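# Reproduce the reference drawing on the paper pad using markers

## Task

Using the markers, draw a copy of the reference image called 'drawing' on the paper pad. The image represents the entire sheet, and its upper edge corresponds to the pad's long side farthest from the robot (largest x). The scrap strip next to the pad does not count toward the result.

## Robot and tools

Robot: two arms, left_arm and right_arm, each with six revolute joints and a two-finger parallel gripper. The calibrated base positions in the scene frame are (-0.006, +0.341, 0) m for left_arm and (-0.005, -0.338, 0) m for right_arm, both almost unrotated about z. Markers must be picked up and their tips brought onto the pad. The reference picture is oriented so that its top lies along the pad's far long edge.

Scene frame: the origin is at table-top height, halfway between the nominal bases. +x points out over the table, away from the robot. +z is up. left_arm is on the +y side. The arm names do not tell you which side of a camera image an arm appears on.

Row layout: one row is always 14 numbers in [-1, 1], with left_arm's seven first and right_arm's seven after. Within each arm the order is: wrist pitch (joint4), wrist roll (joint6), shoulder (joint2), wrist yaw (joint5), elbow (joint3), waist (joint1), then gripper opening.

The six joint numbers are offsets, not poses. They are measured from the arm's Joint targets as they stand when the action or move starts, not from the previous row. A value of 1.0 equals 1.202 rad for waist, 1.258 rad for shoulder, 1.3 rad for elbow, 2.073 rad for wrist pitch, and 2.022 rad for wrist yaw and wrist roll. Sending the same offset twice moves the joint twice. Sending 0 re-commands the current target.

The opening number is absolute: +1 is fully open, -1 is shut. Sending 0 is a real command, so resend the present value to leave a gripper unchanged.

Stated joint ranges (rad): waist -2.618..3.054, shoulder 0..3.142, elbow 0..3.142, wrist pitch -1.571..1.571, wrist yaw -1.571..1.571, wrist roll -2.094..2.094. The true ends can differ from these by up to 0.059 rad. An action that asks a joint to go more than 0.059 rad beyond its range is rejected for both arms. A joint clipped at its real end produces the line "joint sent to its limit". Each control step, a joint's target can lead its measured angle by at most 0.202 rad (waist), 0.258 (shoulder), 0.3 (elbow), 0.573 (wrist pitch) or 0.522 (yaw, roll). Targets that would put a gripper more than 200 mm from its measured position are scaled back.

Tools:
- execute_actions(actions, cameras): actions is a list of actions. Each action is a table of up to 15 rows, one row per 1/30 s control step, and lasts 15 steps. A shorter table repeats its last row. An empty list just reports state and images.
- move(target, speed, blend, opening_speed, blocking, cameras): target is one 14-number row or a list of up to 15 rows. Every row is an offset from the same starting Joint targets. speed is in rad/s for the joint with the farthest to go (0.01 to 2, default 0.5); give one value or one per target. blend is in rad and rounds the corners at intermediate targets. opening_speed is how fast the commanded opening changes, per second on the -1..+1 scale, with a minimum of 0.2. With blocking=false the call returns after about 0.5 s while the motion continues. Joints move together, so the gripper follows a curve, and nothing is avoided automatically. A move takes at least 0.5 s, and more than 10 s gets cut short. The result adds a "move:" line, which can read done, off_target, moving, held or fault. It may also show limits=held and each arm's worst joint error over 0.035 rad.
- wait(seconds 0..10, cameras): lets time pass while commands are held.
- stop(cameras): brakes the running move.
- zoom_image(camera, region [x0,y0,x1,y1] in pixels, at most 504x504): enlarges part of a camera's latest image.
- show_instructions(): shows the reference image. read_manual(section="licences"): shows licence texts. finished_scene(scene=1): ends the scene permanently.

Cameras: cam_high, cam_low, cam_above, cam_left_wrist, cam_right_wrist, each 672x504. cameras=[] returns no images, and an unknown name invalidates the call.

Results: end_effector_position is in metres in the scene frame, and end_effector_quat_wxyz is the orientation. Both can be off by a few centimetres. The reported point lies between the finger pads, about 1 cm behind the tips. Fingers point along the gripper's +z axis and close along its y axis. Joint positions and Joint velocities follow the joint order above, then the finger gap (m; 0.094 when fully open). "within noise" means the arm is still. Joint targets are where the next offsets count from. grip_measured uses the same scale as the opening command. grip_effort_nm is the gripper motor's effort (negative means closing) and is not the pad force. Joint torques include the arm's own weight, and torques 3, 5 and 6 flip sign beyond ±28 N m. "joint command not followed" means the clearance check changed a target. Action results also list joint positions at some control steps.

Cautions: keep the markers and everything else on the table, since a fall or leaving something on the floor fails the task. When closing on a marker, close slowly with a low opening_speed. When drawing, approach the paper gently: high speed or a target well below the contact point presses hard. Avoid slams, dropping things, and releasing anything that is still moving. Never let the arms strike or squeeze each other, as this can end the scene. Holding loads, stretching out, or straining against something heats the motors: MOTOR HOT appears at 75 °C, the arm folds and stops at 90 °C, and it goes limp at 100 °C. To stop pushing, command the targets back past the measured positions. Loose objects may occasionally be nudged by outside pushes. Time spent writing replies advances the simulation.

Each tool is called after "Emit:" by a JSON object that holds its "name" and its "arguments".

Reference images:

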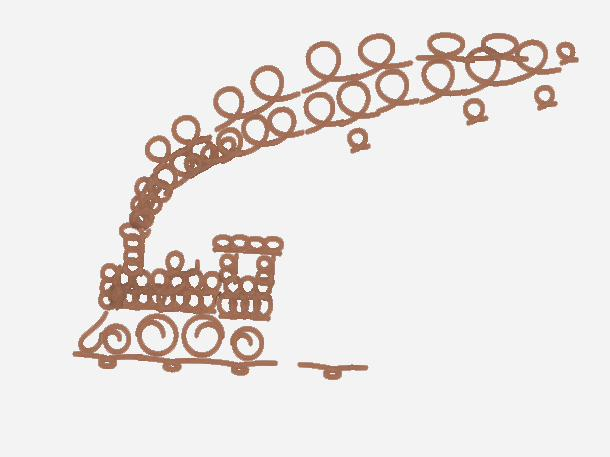

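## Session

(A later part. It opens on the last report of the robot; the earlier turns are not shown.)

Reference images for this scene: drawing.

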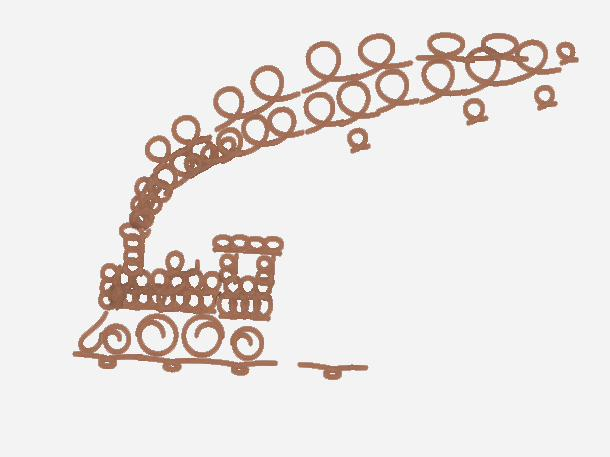

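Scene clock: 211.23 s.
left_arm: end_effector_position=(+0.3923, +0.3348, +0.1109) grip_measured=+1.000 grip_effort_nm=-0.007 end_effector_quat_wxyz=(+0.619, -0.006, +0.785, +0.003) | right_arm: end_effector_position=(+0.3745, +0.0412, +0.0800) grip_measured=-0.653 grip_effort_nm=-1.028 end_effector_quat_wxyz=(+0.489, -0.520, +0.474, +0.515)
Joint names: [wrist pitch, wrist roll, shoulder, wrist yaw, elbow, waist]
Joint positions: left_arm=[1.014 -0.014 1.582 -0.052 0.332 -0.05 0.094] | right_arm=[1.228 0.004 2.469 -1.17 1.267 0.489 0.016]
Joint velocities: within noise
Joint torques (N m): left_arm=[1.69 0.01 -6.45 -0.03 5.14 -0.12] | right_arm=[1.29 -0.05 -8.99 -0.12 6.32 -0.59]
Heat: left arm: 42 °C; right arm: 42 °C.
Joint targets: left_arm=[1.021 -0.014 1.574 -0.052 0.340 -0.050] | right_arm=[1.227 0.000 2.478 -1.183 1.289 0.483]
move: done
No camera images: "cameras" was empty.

Emit:
{"name": "move", "arguments": {"target": [[0,0,0,0,0,0,1,0,0,0,-0.0192,0,-0.0188,-0.9],[0,0,0,0,0,0,1,0,0,0,-0.0262,0,-0.0319,-0.9],[0,0,0,0,0,0,1,0,0,0,-0.0137,0,-0.0396,-0.9],[0,0,0,0,0,0,1,0,0,0,-0.0009,0,-0.0264,-0.9],[0,0,0,0,0,0,1,0,0,0,0.0182,0,-0.0195,-0.9],[0,0,0,0,0,0,1,0,0,0,0.0322,0,-0.0088,-0.9],[0,0,0,0,0,0,1,0,0,0,0.0231,0,-0.0004,-0.9],[0,0,0,0,0,0,1,0,0,0,0.0103,0,-0.0136,-0.9],[0,0,0,0,0,0,1,0,0,0,-0.0082,0,-0.0196,-0.9],[0,0,0,0,0,0,1,0,0,0,-0.0265,0,-0.0284,-0.9],[0,0,0,0,0,0,1,0,0,0,-0.0396,0,-0.0456,-0.9],[0,0,0,0,0,0,1,0,0,-0.062,-0.0396,0,-0.0456,-0.9]], "speed": [0.12,0.12,0.12,0.12,0.12,0.12,0.12,0.12,0.12,0.12,0.12,0.3], "blend": [0.003,0.003,0.003,0.003,0.003,0.003,0.003,0.003,0.003,0.003,0,0], "cameras": []}}

Emit:
{"name": "move", "arguments": {"target": [[0,0,0,0,0,0,1,0,0,-0.02,0,0,-0.4,-0.9]], "speed": [0.6], "cameras": ["cam_above"]}}

Emit:
{"name": "zoom_image", "arguments": {"camera": "cam_above", "region": [250, 200, 376, 294]}}

Scene clock: 215.60 s.
left_arm: end_effector_position=(+0.3923, +0.3348, +0.1109) grip_measured=+1.000 grip_effort_nm=-0.002 end_effector_quat_wxyz=(+0.619, -0.006, +0.785, +0.003) | right_arm: end_effector_position=(+0.3803, +0.0194, +0.0948) grip_measured=-0.653 grip_effort_nm=-1.033 end_effector_quat_wxyz=(-0.491, +0.532, -0.456, -0.518)
Joint names: [wrist pitch, wrist roll, shoulder, wrist yaw, elbow, waist]
Joint positions: left_arm=[1.014 -0.014 1.582 -0.052 0.332 -0.05 0.094] | right_arm=[1.227 0.004 2.437 -1.256 1.267 0.435 0.016]
Joint velocities: within noise
Joint torques (N m): left_arm=[1.68 0.04 -6.43 -0.04 5.29 -0.05] | right_arm=[1.24 -0.04 -12.46 -0.04 6.41 -0.54]
Heat: left arm: 42 °C; right arm: 42 °C.
Joint targets: left_arm=[1.021 -0.014 1.574 -0.052 0.340 -0.050] | right_arm=[1.227 0.000 2.400 -1.263 1.289 0.428]
move: off_target (right_arm); right_arm: the shoulder is farthest, 0.037 rad from its target
No camera images: "cameras" was empty.

Scene clock: 217.23 s.
left_arm: end_effector_position=(+0.3923, +0.3348, +0.1109) grip_measured=+1.000 grip_effort_nm=-0.002 end_effector_quat_wxyz=(+0.619, -0.006, +0.785, +0.003) | right_arm: end_effector_position=(+0.5030, -0.2042, +0.1040) grip_measured=-0.652 grip_effort_nm=-1.033 end_effector_quat_wxyz=(+0.606, -0.411, +0.565, +0.380)
Joint names: [wrist pitch, wrist roll, shoulder, wrist yaw, elbow, waist]
Joint positions: left_arm=[1.014 -0.014 1.582 -0.052 0.332 -0.05 0.094] | right_arm=[1.227 0.004 2.417 -1.261 1.267 -0.056 0.016]
Joint velocities: within noise
Joint torques (N m): left_arm=[1.68 0 -6.48 -0.07 5.34 -0.05] | right_arm=[1.24 -0.05 -12.82 0.02 6.49 0.29]
Heat: left arm: 42 °C; right arm: 43 °C.
Joint targets: left_arm=[1.021 -0.014 1.574 -0.052 0.340 -0.050] | right_arm=[1.227 0.000 2.375 -1.263 1.289 -0.053]
move: off_target (right_arm); right_arm: the shoulder is farthest, 0.043 rad from its target
Images, in order (width x height): cam_above 672x504.

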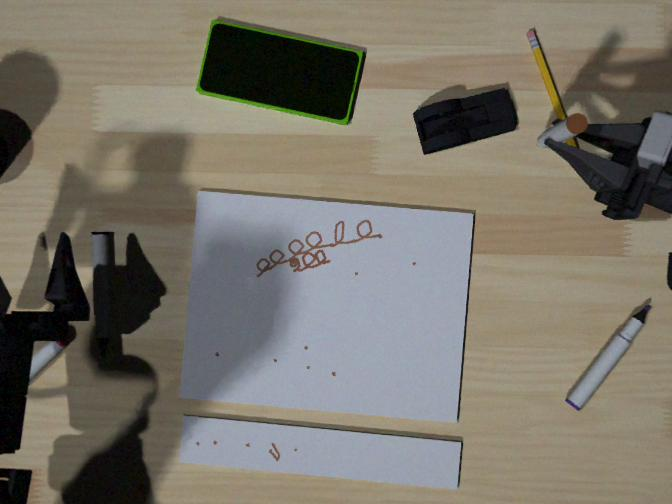

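Scaled by 4.000 from the camera's 672x504 image, which has a finer 960x720 frame.

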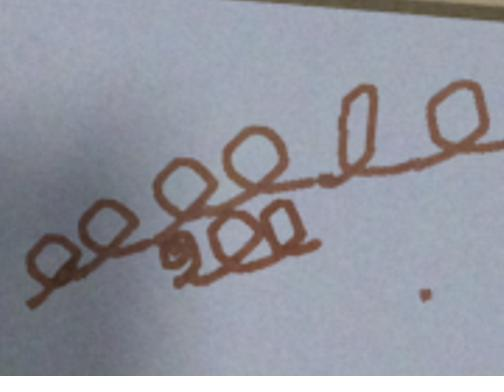

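Emit:
{"name": "move", "arguments": {"target": [[0,0,0,0,0,0,1,0,0,0.02,-0.0033,0,0.4015,-0.9],[0,0,0,0,0,0,1,0,0,0.0437,-0.0033,0,0.4015,-0.9],[0,0,0,0,0,0,1,0,0,0.0819,-0.0033,0,0.4015,-0.9],[0,0,0,0,0,0,1,0,0,0.0819,-0.0130,0,0.3833,-0.9],[0,0,0,0,0,0,1,0,0,0.0819,-0.0188,0,0.3732,-0.9],[0,0,0,0,0,0,1,0,0,0.0819,-0.0069,0,0.3651,-0.9],[0,0,0,0,0,0,1,0,0,0.0819,0.0068,0,0.3795,-0.9],[0,0,0,0,0,0,1,0,0,0.0819,0.0266,0,0.3866,-0.9],[0,0,0,0,0,0,1,0,0,0.0819,0.0406,0,0.3978,-0.9],[0,0,0,0,0,0,1,0,0,0.0819,0.0309,0,0.4067,-0.9],[0,0,0,0,0,0,1,0,0,0.0819,0.0172,0,0.3923,-0.9],[0,0,0,0,0,0,1,0,0,0.0819,-0.0019,0,0.3862,-0.9],[0,0,0,0,0,0,1,0,0,0.0819,-0.0200,0,0.3761,-0.9]], "speed": [0.4,0.3,0.1,0.14,0.14,0.14,0.14,0.14,0.14,0.14,0.14,0.14,0.14], "blend": [0,0.01,0,0.003,0.003,0.003,0.003,0.003,0.003,0.003,0.003,0.003,0], "cameras": []}}

Scene clock: 223.13 s.
left_arm: end_effector_position=(+0.3923, +0.3348, +0.1109) grip_measured=+1.000 grip_effort_nm=-0.007 end_effector_quat_wxyz=(+0.619, -0.006, +0.785, +0.003) | right_arm: end_effector_position=(+0.3835, +0.0071, +0.0798) grip_measured=-0.653 grip_effort_nm=-1.028 end_effector_quat_wxyz=(-0.480, +0.530, -0.464, -0.523)
Joint names: [wrist pitch, wrist roll, shoulder, wrist yaw, elbow, waist]
Joint positions: left_arm=[1.014 -0.014 1.582 -0.052 0.332 -0.05 0.094] | right_arm=[1.228 0.004 2.468 -1.29 1.267 0.406 0.016]
Joint velocities: within noise
Joint torques (N m): left_arm=[1.64 0.03 -6.39 -0.02 5.19 -0.06] | right_arm=[1.23 -0.04 -8.92 -0.13 6.26 -0.53]
Heat: left arm: 42 °C; right arm: 42 °C.
Joint targets: left_arm=[1.021 -0.014 1.574 -0.052 0.340 -0.050] | right_arm=[1.227 0.000 2.478 -1.303 1.289 0.399]
move: done
No camera images: "cameras" was empty.

Emit:
{"name": "move", "arguments": {"target": [[0,0,0,0,0,0,1,0,0,0,-0.0164,0,-0.0215,-0.9],[0,0,0,0,0,0,1,0,0,0,-0.0304,0,-0.0360,-0.9],[0,0,0,0,0,0,1,0,0,0,-0.0166,0,-0.0462,-0.9],[0,0,0,0,0,0,1,0,0,0,-0.0011,0,-0.0322,-0.9],[0,0,0,0,0,0,1,0,0,0,0.0207,0,-0.0244,-0.9],[0,0,0,0,0,0,1,0,0,0,0.0357,0,-0.0118,-0.9],[0,0,0,0,0,0,1,0,0,0,0.0244,0,-0.0018,-0.9],[0,0,0,0,0,0,1,0,0,0,0.0089,0,-0.0158,-0.9],[0,0,0,0,0,0,1,0,0,0,-0.0122,0,-0.0231,-0.9],[0,0,0,0,0,0,1,0,0,0,-0.0281,0,-0.0334,-0.9],[0,0,0,0,0,0,1,0,0,0,-0.0503,0,-0.0546,-0.9],[0,0,0,0,0,0,1,0,0,-0.062,-0.0503,0,-0.0546,-0.9]], "speed": [0.14,0.14,0.14,0.14,0.14,0.14,0.14,0.14,0.14,0.14,0.14,0.3], "blend": [0.003,0.003,0.003,0.003,0.003,0.003,0.003,0.003,0.003,0.003,0,0], "cameras": []}}

Scene clock: 227.33 s.
left_arm: end_effector_position=(+0.3923, +0.3348, +0.1109) grip_measured=+1.000 grip_effort_nm=-0.002 end_effector_quat_wxyz=(+0.619, -0.006, +0.785, +0.003) | right_arm: end_effector_position=(+0.3872, -0.0206, +0.0936) grip_measured=-0.653 grip_effort_nm=-1.033 end_effector_quat_wxyz=(-0.478, +0.546, -0.444, -0.526)
Joint names: [wrist pitch, wrist roll, shoulder, wrist yaw, elbow, waist]
Joint positions: left_arm=[1.014 -0.014 1.582 -0.052 0.332 -0.05 0.094] | right_arm=[1.228 0.004 2.436 -1.398 1.267 0.34 0.016]
Joint velocities: within noise
Joint torques (N m): left_arm=[1.64 0.04 -6.46 -0.05 5.16 0.01] | right_arm=[1.16 -0.04 -12.26 -0.04 6.26 -0.54]
Heat: left arm: 43 °C; right arm: 42 °C.
Joint targets: left_arm=[1.021 -0.014 1.574 -0.052 0.340 -0.050] | right_arm=[1.227 0.000 2.400 -1.405 1.289 0.334]
move: off_target (right_arm); right_arm: the shoulder is farthest, 0.036 rad from its target
No camera images: "cameras" was empty.

Emit:
{"name": "move", "arguments": {"target": [[0,0,0,0,0,0,1,0,0,0,0.0314,0,0.0375,-0.9],[0,0,0,0,0,0,1,0,0,0.02,0.0199,0,0.0210,-0.9],[0,0,0,0,0,0,1,0,0,0.062,0.0199,0,0.0210,-0.9],[0,0,0,0,0,0,1,0,0,0.062,0.0021,0,-0.0022,-0.9],[0,0,0,0,0,0,1,0,0,0.062,-0.0097,0,-0.0209,-0.9],[0,0,0,0,0,0,1,0,0,0.062,0.0055,0,-0.0311,-0.9],[0,0,0,0,0,0,1,0,0,0.062,0.0210,0,-0.0173,-0.9],[0,0,0,0,0,0,1,0,0,0.062,0.0420,0,-0.0097,-0.9],[0,0,0,0,0,0,1,0,0,0.062,0.0560,0,0.0025,-0.9],[0,0,0,0,0,0,1,0,0,0.062,0.0439,0,0.0125,-0.9],[0,0,0,0,0,0,1,0,0,0.062,0.0284,0,-0.0013,-0.9],[0,0,0,0,0,0,1,0,0,0.062,0.0075,0,-0.0082,-0.9],[0,0,0,0,0,0,1,0,0,0.062,-0.0094,0,-0.0182,-0.9],[0,0,0,0,0,0,1,0,0,0.062,-0.0263,0,-0.0373,-0.9],[0,0,0,0,0,0,1,0,0,0,-0.0263,0,-0.0373,-0.9]], "speed": [0.2,0.2,0.1,0.14,0.14,0.14,0.14,0.14,0.14,0.14,0.14,0.14,0.14,0.14,0.3], "blend": [0,0,0,0.003,0.003,0.003,0.003,0.003,0.003,0.003,0.003,0.003,0.003,0,0], "cameras": []}}

Emit:
{"name": "move", "arguments": {"target": [[0,0,0,0,0,0,1,0,0,-0.02,0,0,-0.32,-0.9]], "speed": [0.6], "cameras": ["cam_above"]}}

Emit:
{"name": "zoom_image", "arguments": {"camera": "cam_above", "region": [280, 200, 406, 294]}}

Scene clock: 232.93 s.
left_arm: end_effector_position=(+0.3923, +0.3348, +0.1109) grip_measured=+1.000 grip_effort_nm=-0.002 end_effector_quat_wxyz=(+0.619, -0.006, +0.785, +0.003) | right_arm: end_effector_position=(+0.3916, -0.0397, +0.0933) grip_measured=-0.653 grip_effort_nm=-1.033 end_effector_quat_wxyz=(-0.475, +0.549, -0.442, -0.527)
Joint names: [wrist pitch, wrist roll, shoulder, wrist yaw, elbow, waist]
Joint positions: left_arm=[1.014 -0.014 1.582 -0.052 0.332 -0.05 0.094] | right_arm=[1.229 0.004 2.436 -1.451 1.267 0.295 0.016]
Joint velocities: within noise
Joint torques (N m): left_arm=[1.64 0.04 -6.45 -0.02 5.39 -0.14] | right_arm=[1.12 -0.04 -12.26 -0.04 6.3 -0.54]
Heat: left arm: 43 °C; right arm: 43 °C.
Joint targets: left_arm=[1.021 -0.014 1.574 -0.052 0.340 -0.050] | right_arm=[1.227 0.000 2.400 -1.458 1.289 0.289]
move: off_target (right_arm); right_arm: the shoulder is farthest, 0.036 rad from its target
No camera images: "cameras" was empty.

Scene clock: 234.13 s.
left_arm: end_effector_position=(+0.3923, +0.3348, +0.1109) grip_measured=+1.000 grip_effort_nm=-0.007 end_effector_quat_wxyz=(+0.619, -0.006, +0.785, +0.003) | right_arm: end_effector_position=(+0.4761, -0.2162, +0.1021) grip_measured=-0.652 grip_effort_nm=-1.038 end_effector_quat_wxyz=(+0.574, -0.457, +0.535, +0.419)
Joint names: [wrist pitch, wrist roll, shoulder, wrist yaw, elbow, waist]
Joint positions: left_arm=[1.014 -0.014 1.582 -0.052 0.332 -0.05 0.094] | right_arm=[1.229 0.004 2.416 -1.454 1.267 -0.102 0.016]
Joint velocities: within noise
Joint torques (N m): left_arm=[1.68 0.02 -6.45 -0.06 5.19 -0.05] | right_arm=[1.11 -0.04 -12.63 0 6.37 0.5]
Heat: left arm: 43 °C; right arm: 43 °C.
Joint targets: left_arm=[1.021 -0.014 1.574 -0.052 0.340 -0.050] | right_arm=[1.227 0.000 2.375 -1.458 1.289 -0.096]
move: off_target (right_arm); right_arm: the shoulder is farthest, 0.041 rad from its target
Images, in order (width x height): cam_above 672x504.

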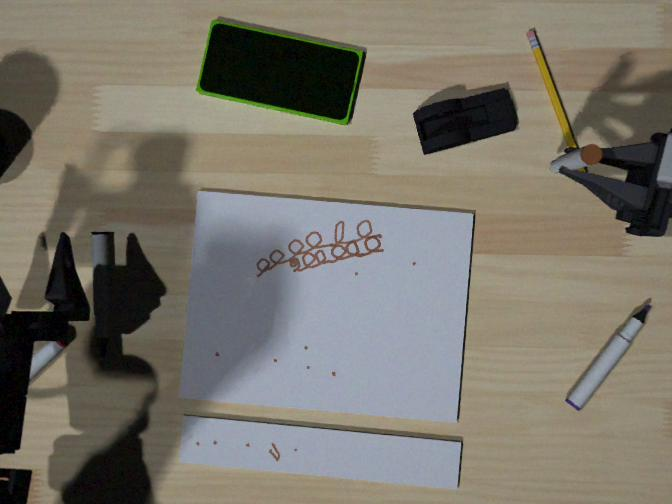

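Scaled by 4.000 from the camera's 672x504 image, which has a finer 960x720 frame.

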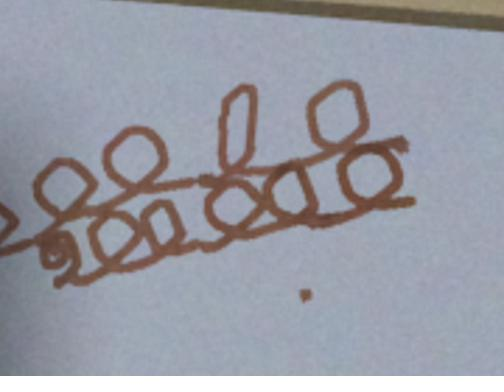

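Emit:
{"name": "move", "arguments": {"target": [[0,0,0,0,0,0,1,0,0,0.02,0.0653,0,0.3335,-0.9],[0,0,0,0,0,0,1,0,0,0.0437,0.0518,0,0.3170,-0.9],[0,0,0,0,0,0,1,0,0,0.0811,0.0518,0,0.3170,-0.9],[0,0,0,0,0,0,1,0,0,0.0811,0.0295,0,0.2939,-0.9],[0,0,0,0,0,0,1,0,0,0.0811,0.0153,0,0.2783,-0.9],[0,0,0,0,0,0,1,0,0,0.0811,0.0259,0,0.2685,-0.9],[0,0,0,0,0,0,1,0,0,0.0811,0.0361,0,0.2848,-0.9],[0,0,0,0,0,0,1,0,0,0.0811,0.0536,0,0.2943,-0.9],[0,0,0,0,0,0,1,0,0,0.0811,0.0681,0,0.3081,-0.9],[0,0,0,0,0,0,1,0,0,0.0811,0.0613,0,0.3185,-0.9],[0,0,0,0,0,0,1,0,0,0.0811,0.0511,0,0.3022,-0.9],[0,0,0,0,0,0,1,0,0,0.0811,0.0333,0,0.2936,-0.9],[0,0,0,0,0,0,1,0,0,0.0811,0.0155,0,0.2804,-0.9]], "speed": [0.4,0.2,0.1,0.14,0.14,0.14,0.14,0.14,0.14,0.14,0.14,0.14,0.14], "blend": [0,0,0,0.003,0.003,0.003,0.003,0.003,0.003,0.003,0.003,0.003,0], "cameras": []}}

Scene clock: 241.43 s.
left_arm: end_effector_position=(+0.3923, +0.3348, +0.1109) grip_measured=+1.000 grip_effort_nm=-0.002 end_effector_quat_wxyz=(+0.619, -0.006, +0.785, +0.003) | right_arm: end_effector_position=(+0.4110, -0.0585, +0.0794) grip_measured=-0.653 grip_effort_nm=-1.033 end_effector_quat_wxyz=(-0.489, +0.523, -0.473, -0.513)
Joint names: [wrist pitch, wrist roll, shoulder, wrist yaw, elbow, waist]
Joint positions: left_arm=[1.014 -0.014 1.582 -0.052 0.332 -0.05 0.094] | right_arm=[1.23 0.003 2.468 -1.414 1.267 0.248 0.016]
Joint velocities: within noise
Joint torques (N m): left_arm=[1.67 0.04 -6.37 -0.05 5.16 0.02] | right_arm=[1.15 -0.03 -8.94 -0.12 6.19 -0.54]
Heat: left arm: 43 °C; right arm: 43 °C.
Joint targets: left_arm=[1.021 -0.014 1.574 -0.052 0.340 -0.050] | right_arm=[1.227 0.000 2.477 -1.427 1.289 0.242]
move: done
No camera images: "cameras" was empty.

Emit:
{"name": "move", "arguments": {"target": [[0,0,0,0,0,0,1,0,0,0,-0.0234,0,-0.0223,-0.9],[0,0,0,0,0,0,1,0,0,0,-0.0511,0,-0.0525,-0.9],[0,0,0,0,0,0,1,0,0,0,-0.0382,0,-0.0625,-0.9],[0,0,0,0,0,0,1,0,0,0,-0.0292,0,-0.0484,-0.9],[0,0,0,0,0,0,1,0,0,0,-0.0135,0,-0.0394,-0.9],[0,0,0,0,0,0,1,0,0,0,-0.0005,0,-0.0258,-0.9],[0,0,0,0,0,0,1,0,0,0,-0.0086,0,-0.0155,-0.9],[0,0,0,0,0,0,1,0,0,0,-0.0176,0,-0.0296,-0.9],[0,0,0,0,0,0,1,0,0,0,-0.0341,0,-0.0377,-0.9],[0,0,0,0,0,0,1,0,0,0,-0.0511,0,-0.0505,-0.9],[0,0,0,0,0,0,1,0,0,0,-0.0705,0,-0.0686,-0.9],[0,0,0,0,0,0,1,0,0,-0.062,-0.0705,0,-0.0686,-0.9]], "speed": [0.13,0.13,0.13,0.13,0.13,0.13,0.13,0.13,0.13,0.13,0.13,0.3], "blend": [0.003,0.003,0.003,0.003,0.003,0.003,0.003,0.003,0.003,0.003,0,0], "cameras": []}}

Scene clock: 247.47 s.
left_arm: end_effector_position=(+0.3923, +0.3348, +0.1109) grip_measured=+1.000 grip_effort_nm=-0.002 end_effector_quat_wxyz=(+0.619, -0.006, +0.785, +0.003) | right_arm: end_effector_position=(+0.4073, -0.0953, +0.0928) grip_measured=-0.653 grip_effort_nm=-1.038 end_effector_quat_wxyz=(-0.479, +0.547, -0.448, -0.520)
Joint names: [wrist pitch, wrist roll, shoulder, wrist yaw, elbow, waist]
Joint positions: left_arm=[1.014 -0.014 1.582 -0.052 0.332 -0.05 0.094] | right_arm=[1.23 0.003 2.435 -1.562 1.267 0.165 0.016]
Joint velocities: within noise
Joint torques (N m): left_arm=[1.68 0.02 -6.31 -0.05 5.2 -0.09] | right_arm=[1.05 -0.03 -12.15 -0.04 6.23 -0.55]
Heat: left arm: 43 °C; right arm: 42 °C.
Joint targets: left_arm=[1.021 -0.014 1.574 -0.052 0.340 -0.050] | right_arm=[1.227 0.000 2.399 -1.569 1.289 0.159]
move: off_target (right_arm); right_arm: the shoulder is farthest, 0.036 rad from its target
No camera images: "cameras" was empty.

Emit:
{"name": "move", "arguments": {"target": [[0,0,0,0,0,0,1,0,0,0,0.0649,0,0.1247,-0.9],[0,0,0,0,0,0,1,0,0,0,0.0514,0,0.1082,-0.9],[0,0,0,0,0,0,1,0,0,0.0624,0.0514,0,0.1082,-0.9],[0,0,0,0,0,0,1,0,0,0.0624,0.0379,0,0.0906,-0.9],[0,0,0,0,0,0,1,0,0,0.0624,0.0326,0,0.0806,-0.9],[0,0,0,0,0,0,1,0,0,0.0624,0.0476,0,0.0720,-0.9],[0,0,0,0,0,0,1,0,0,0.0624,0.0629,0,0.0849,-0.9],[0,0,0,0,0,0,1,0,0,0.0624,0.0830,0,0.0920,-0.9],[0,0,0,0,0,0,1,0,0,0.0624,0.0959,0,0.1040,-0.9],[0,0,0,0,0,0,1,0,0,0.0624,0.0831,0,0.1140,-0.9],[0,0,0,0,0,0,1,0,0,0.0624,0.0678,0,0.1011,-0.9],[0,0,0,0,0,0,1,0,0,0.0624,0.0465,0,0.0942,-0.9],[0,0,0,0,0,0,1,0,0,0.0624,0.0333,0,0.0837,-0.9],[0,0,0,0,0,0,1,0,0,0.0624,0.0218,0,0.0706,-0.9],[0,0,0,0,0,0,1,0,0,0,0.0218,0,0.0706,-0.9]], "speed": [0.4,0.2,0.1,0.13,0.13,0.13,0.13,0.13,0.13,0.13,0.13,0.13,0.13,0.13,0.3], "blend": [0.003,0,0,0.003,0.003,0.003,0.003,0.003,0.003,0.003,0.003,0.003,0.003,0,0], "cameras": []}}

Scene clock: 254.20 s.
left_arm: end_effector_position=(+0.3923, +0.3348, +0.1109) grip_measured=+1.000 grip_effort_nm=-0.002 end_effector_quat_wxyz=(+0.619, -0.006, +0.785, +0.003) | right_arm: end_effector_position=(+0.3930, -0.0597, +0.0934) grip_measured=-0.653 grip_effort_nm=-1.038 end_effector_quat_wxyz=(-0.469, +0.556, -0.436, -0.530)
Joint names: [wrist pitch, wrist roll, shoulder, wrist yaw, elbow, waist]
Joint positions: left_arm=[1.014 -0.014 1.582 -0.052 0.332 -0.05 0.094] | right_arm=[1.23 0.003 2.435 -1.518 1.268 0.25 0.016]
Joint velocities: within noise
Joint torques (N m): left_arm=[1.67 0.05 -6.45 -0.04 5.19 -0.17] | right_arm=[1.08 -0.03 -12.19 -0.04 6.2 -0.54]
Heat: left arm: 43 °C; right arm: 42 °C.
Joint targets: left_arm=[1.021 -0.014 1.574 -0.052 0.340 -0.050] | right_arm=[1.227 0.000 2.399 -1.525 1.289 0.244]
move: off_target (right_arm); right_arm: the shoulder is farthest, 0.036 rad from its target
No camera images: "cameras" was empty.

Emit:
{"name": "move", "arguments": {"target": [[0,0,0,0,0,0,1,0,0,0,0.0640,0,0.1312,-0.9],[0,0,0,0,0,0,1,0,0,0,0.0505,0,0.1147,-0.9],[0,0,0,0,0,0,1,0,0,0.0624,0.0505,0,0.1147,-0.9],[0,0,0,0,0,0,1,0,0,0.0624,0.0366,0,0.0990,-0.9],[0,0,0,0,0,0,1,0,0,0.0624,0.0499,0,0.0942,-0.9],[0,0,0,0,0,0,1,0,0,0.0624,0.0579,0,0.1076,-0.9],[0,0,0,0,0,0,1,0,0,0.0624,0.0693,0,0.1111,-0.9],[0,0,0,0,0,0,1,0,0,0.0624,0.0775,0,0.1178,-0.9],[0,0,0,0,0,0,1,0,0,0.0624,0.0666,0,0.1237,-0.9],[0,0,0,0,0,0,1,0,0,0.0624,0.0587,0,0.1104,-0.9],[0,0,0,0,0,0,1,0,0,0.0624,0.0469,0,0.1069,-0.9],[0,0,0,0,0,0,1,0,0,0.0624,0.0383,0,0.1010,-0.9],[0,0,0,0,0,0,1,0,0,0.0624,0.0337,0,0.0953,-0.9],[0,0,0,0,0,0,1,0,0,0,0.0337,0,0.0953,-0.9]], "speed": [0.4,0.2,0.1,0.12,0.12,0.12,0.12,0.12,0.12,0.12,0.12,0.12,0.12,0.3], "blend": [0.003,0,0,0.002,0.002,0.002,0.002,0.002,0.002,0.002,0.002,0.002,0,0], "cameras": []}}

Emit:
{"name": "move", "arguments": {"target": [0,0,0,0,0,0,1,0,0,-0.02,0,0,-0.25,-0.9], "speed": 0.5, "cameras": ["cam_above"]}}

Emit:
{"name": "zoom_image", "arguments": {"camera": "cam_above", "region": [330, 190, 456, 284]}}

Scene clock: 259.50 s.
left_arm: end_effector_position=(+0.3923, +0.3348, +0.1109) grip_measured=+1.000 grip_effort_nm=0.002 end_effector_quat_wxyz=(+0.619, -0.006, +0.785, +0.003) | right_arm: end_effector_position=(+0.3700, -0.0127, +0.0941) grip_measured=-0.653 grip_effort_nm=-1.038 end_effector_quat_wxyz=(-0.458, +0.564, -0.422, -0.543)
Joint names: [wrist pitch, wrist roll, shoulder, wrist yaw, elbow, waist]
Joint positions: left_arm=[1.014 -0.014 1.582 -0.052 0.332 -0.05 0.094] | right_arm=[1.229 0.003 2.435 -1.45 1.268 0.365 0.016]
Joint velocities: within noise
Joint torques (N m): left_arm=[1.62 0.05 -6.54 -0.06 5.31 -0.13] | right_arm=[1.12 -0.03 -12.23 -0.04 6.23 -0.57]
Heat: left arm: 43 °C; right arm: 43 °C.
Joint targets: left_arm=[1.021 -0.014 1.574 -0.052 0.340 -0.050] | right_arm=[1.227 0.000 2.399 -1.457 1.289 0.359]
move: off_target (right_arm); right_arm: the shoulder is farthest, 0.036 rad from its target
No camera images: "cameras" was empty.

Scene clock: 260.63 s.
left_arm: end_effector_position=(+0.3923, +0.3348, +0.1109) grip_measured=+1.000 grip_effort_nm=-0.007 end_effector_quat_wxyz=(+0.619, -0.006, +0.785, +0.003) | right_arm: end_effector_position=(+0.4521, -0.1440, +0.1029) grip_measured=-0.652 grip_effort_nm=-1.033 end_effector_quat_wxyz=(+0.541, -0.497, +0.498, +0.461)
Joint names: [wrist pitch, wrist roll, shoulder, wrist yaw, elbow, waist]
Joint positions: left_arm=[1.014 -0.014 1.582 -0.052 0.332 -0.05 0.094] | right_arm=[1.229 0.003 2.415 -1.453 1.268 0.052 0.016]
Joint velocities: within noise
Joint torques (N m): left_arm=[1.7 0.06 -6.34 -0.08 5.29 -0.03] | right_arm=[1.11 -0.04 -12.63 0 6.31 0.36]
Heat: left arm: 43 °C; right arm: 43 °C.
Joint targets: left_arm=[1.021 -0.014 1.574 -0.052 0.340 -0.050] | right_arm=[1.227 0.000 2.374 -1.457 1.289 0.058]
move: off_target (right_arm); right_arm: the shoulder is farthest, 0.041 rad from its target
Images, in order (width x height): cam_above 672x504.

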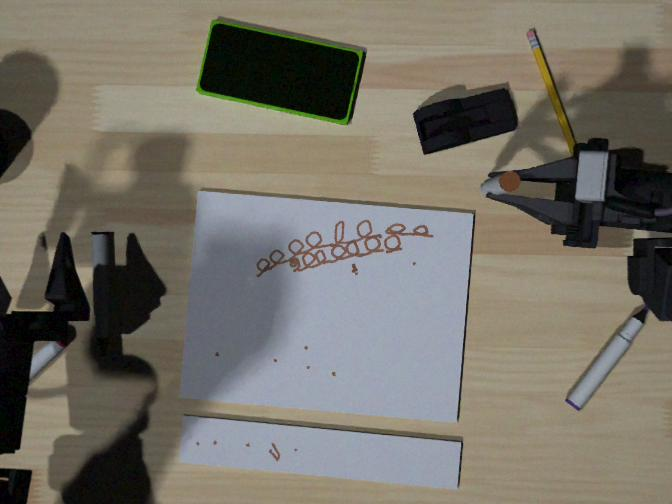

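Scaled by 4.000 from the camera's 672x504 image, which has a finer 960x720 frame.

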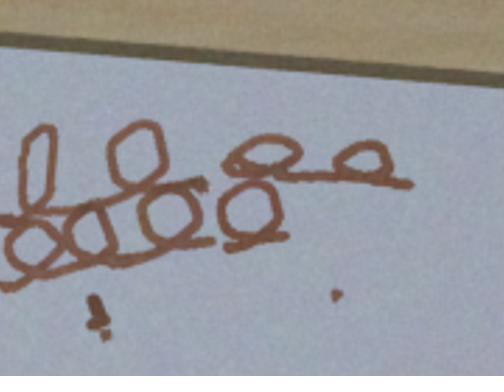

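Emit:
{"name": "zoom_image", "arguments": {"camera": "cam_above", "region": [334, 250, 374, 280]}}

Scaled by 12.600 from the camera's 672x504 image, which has a finer 960x720 frame.

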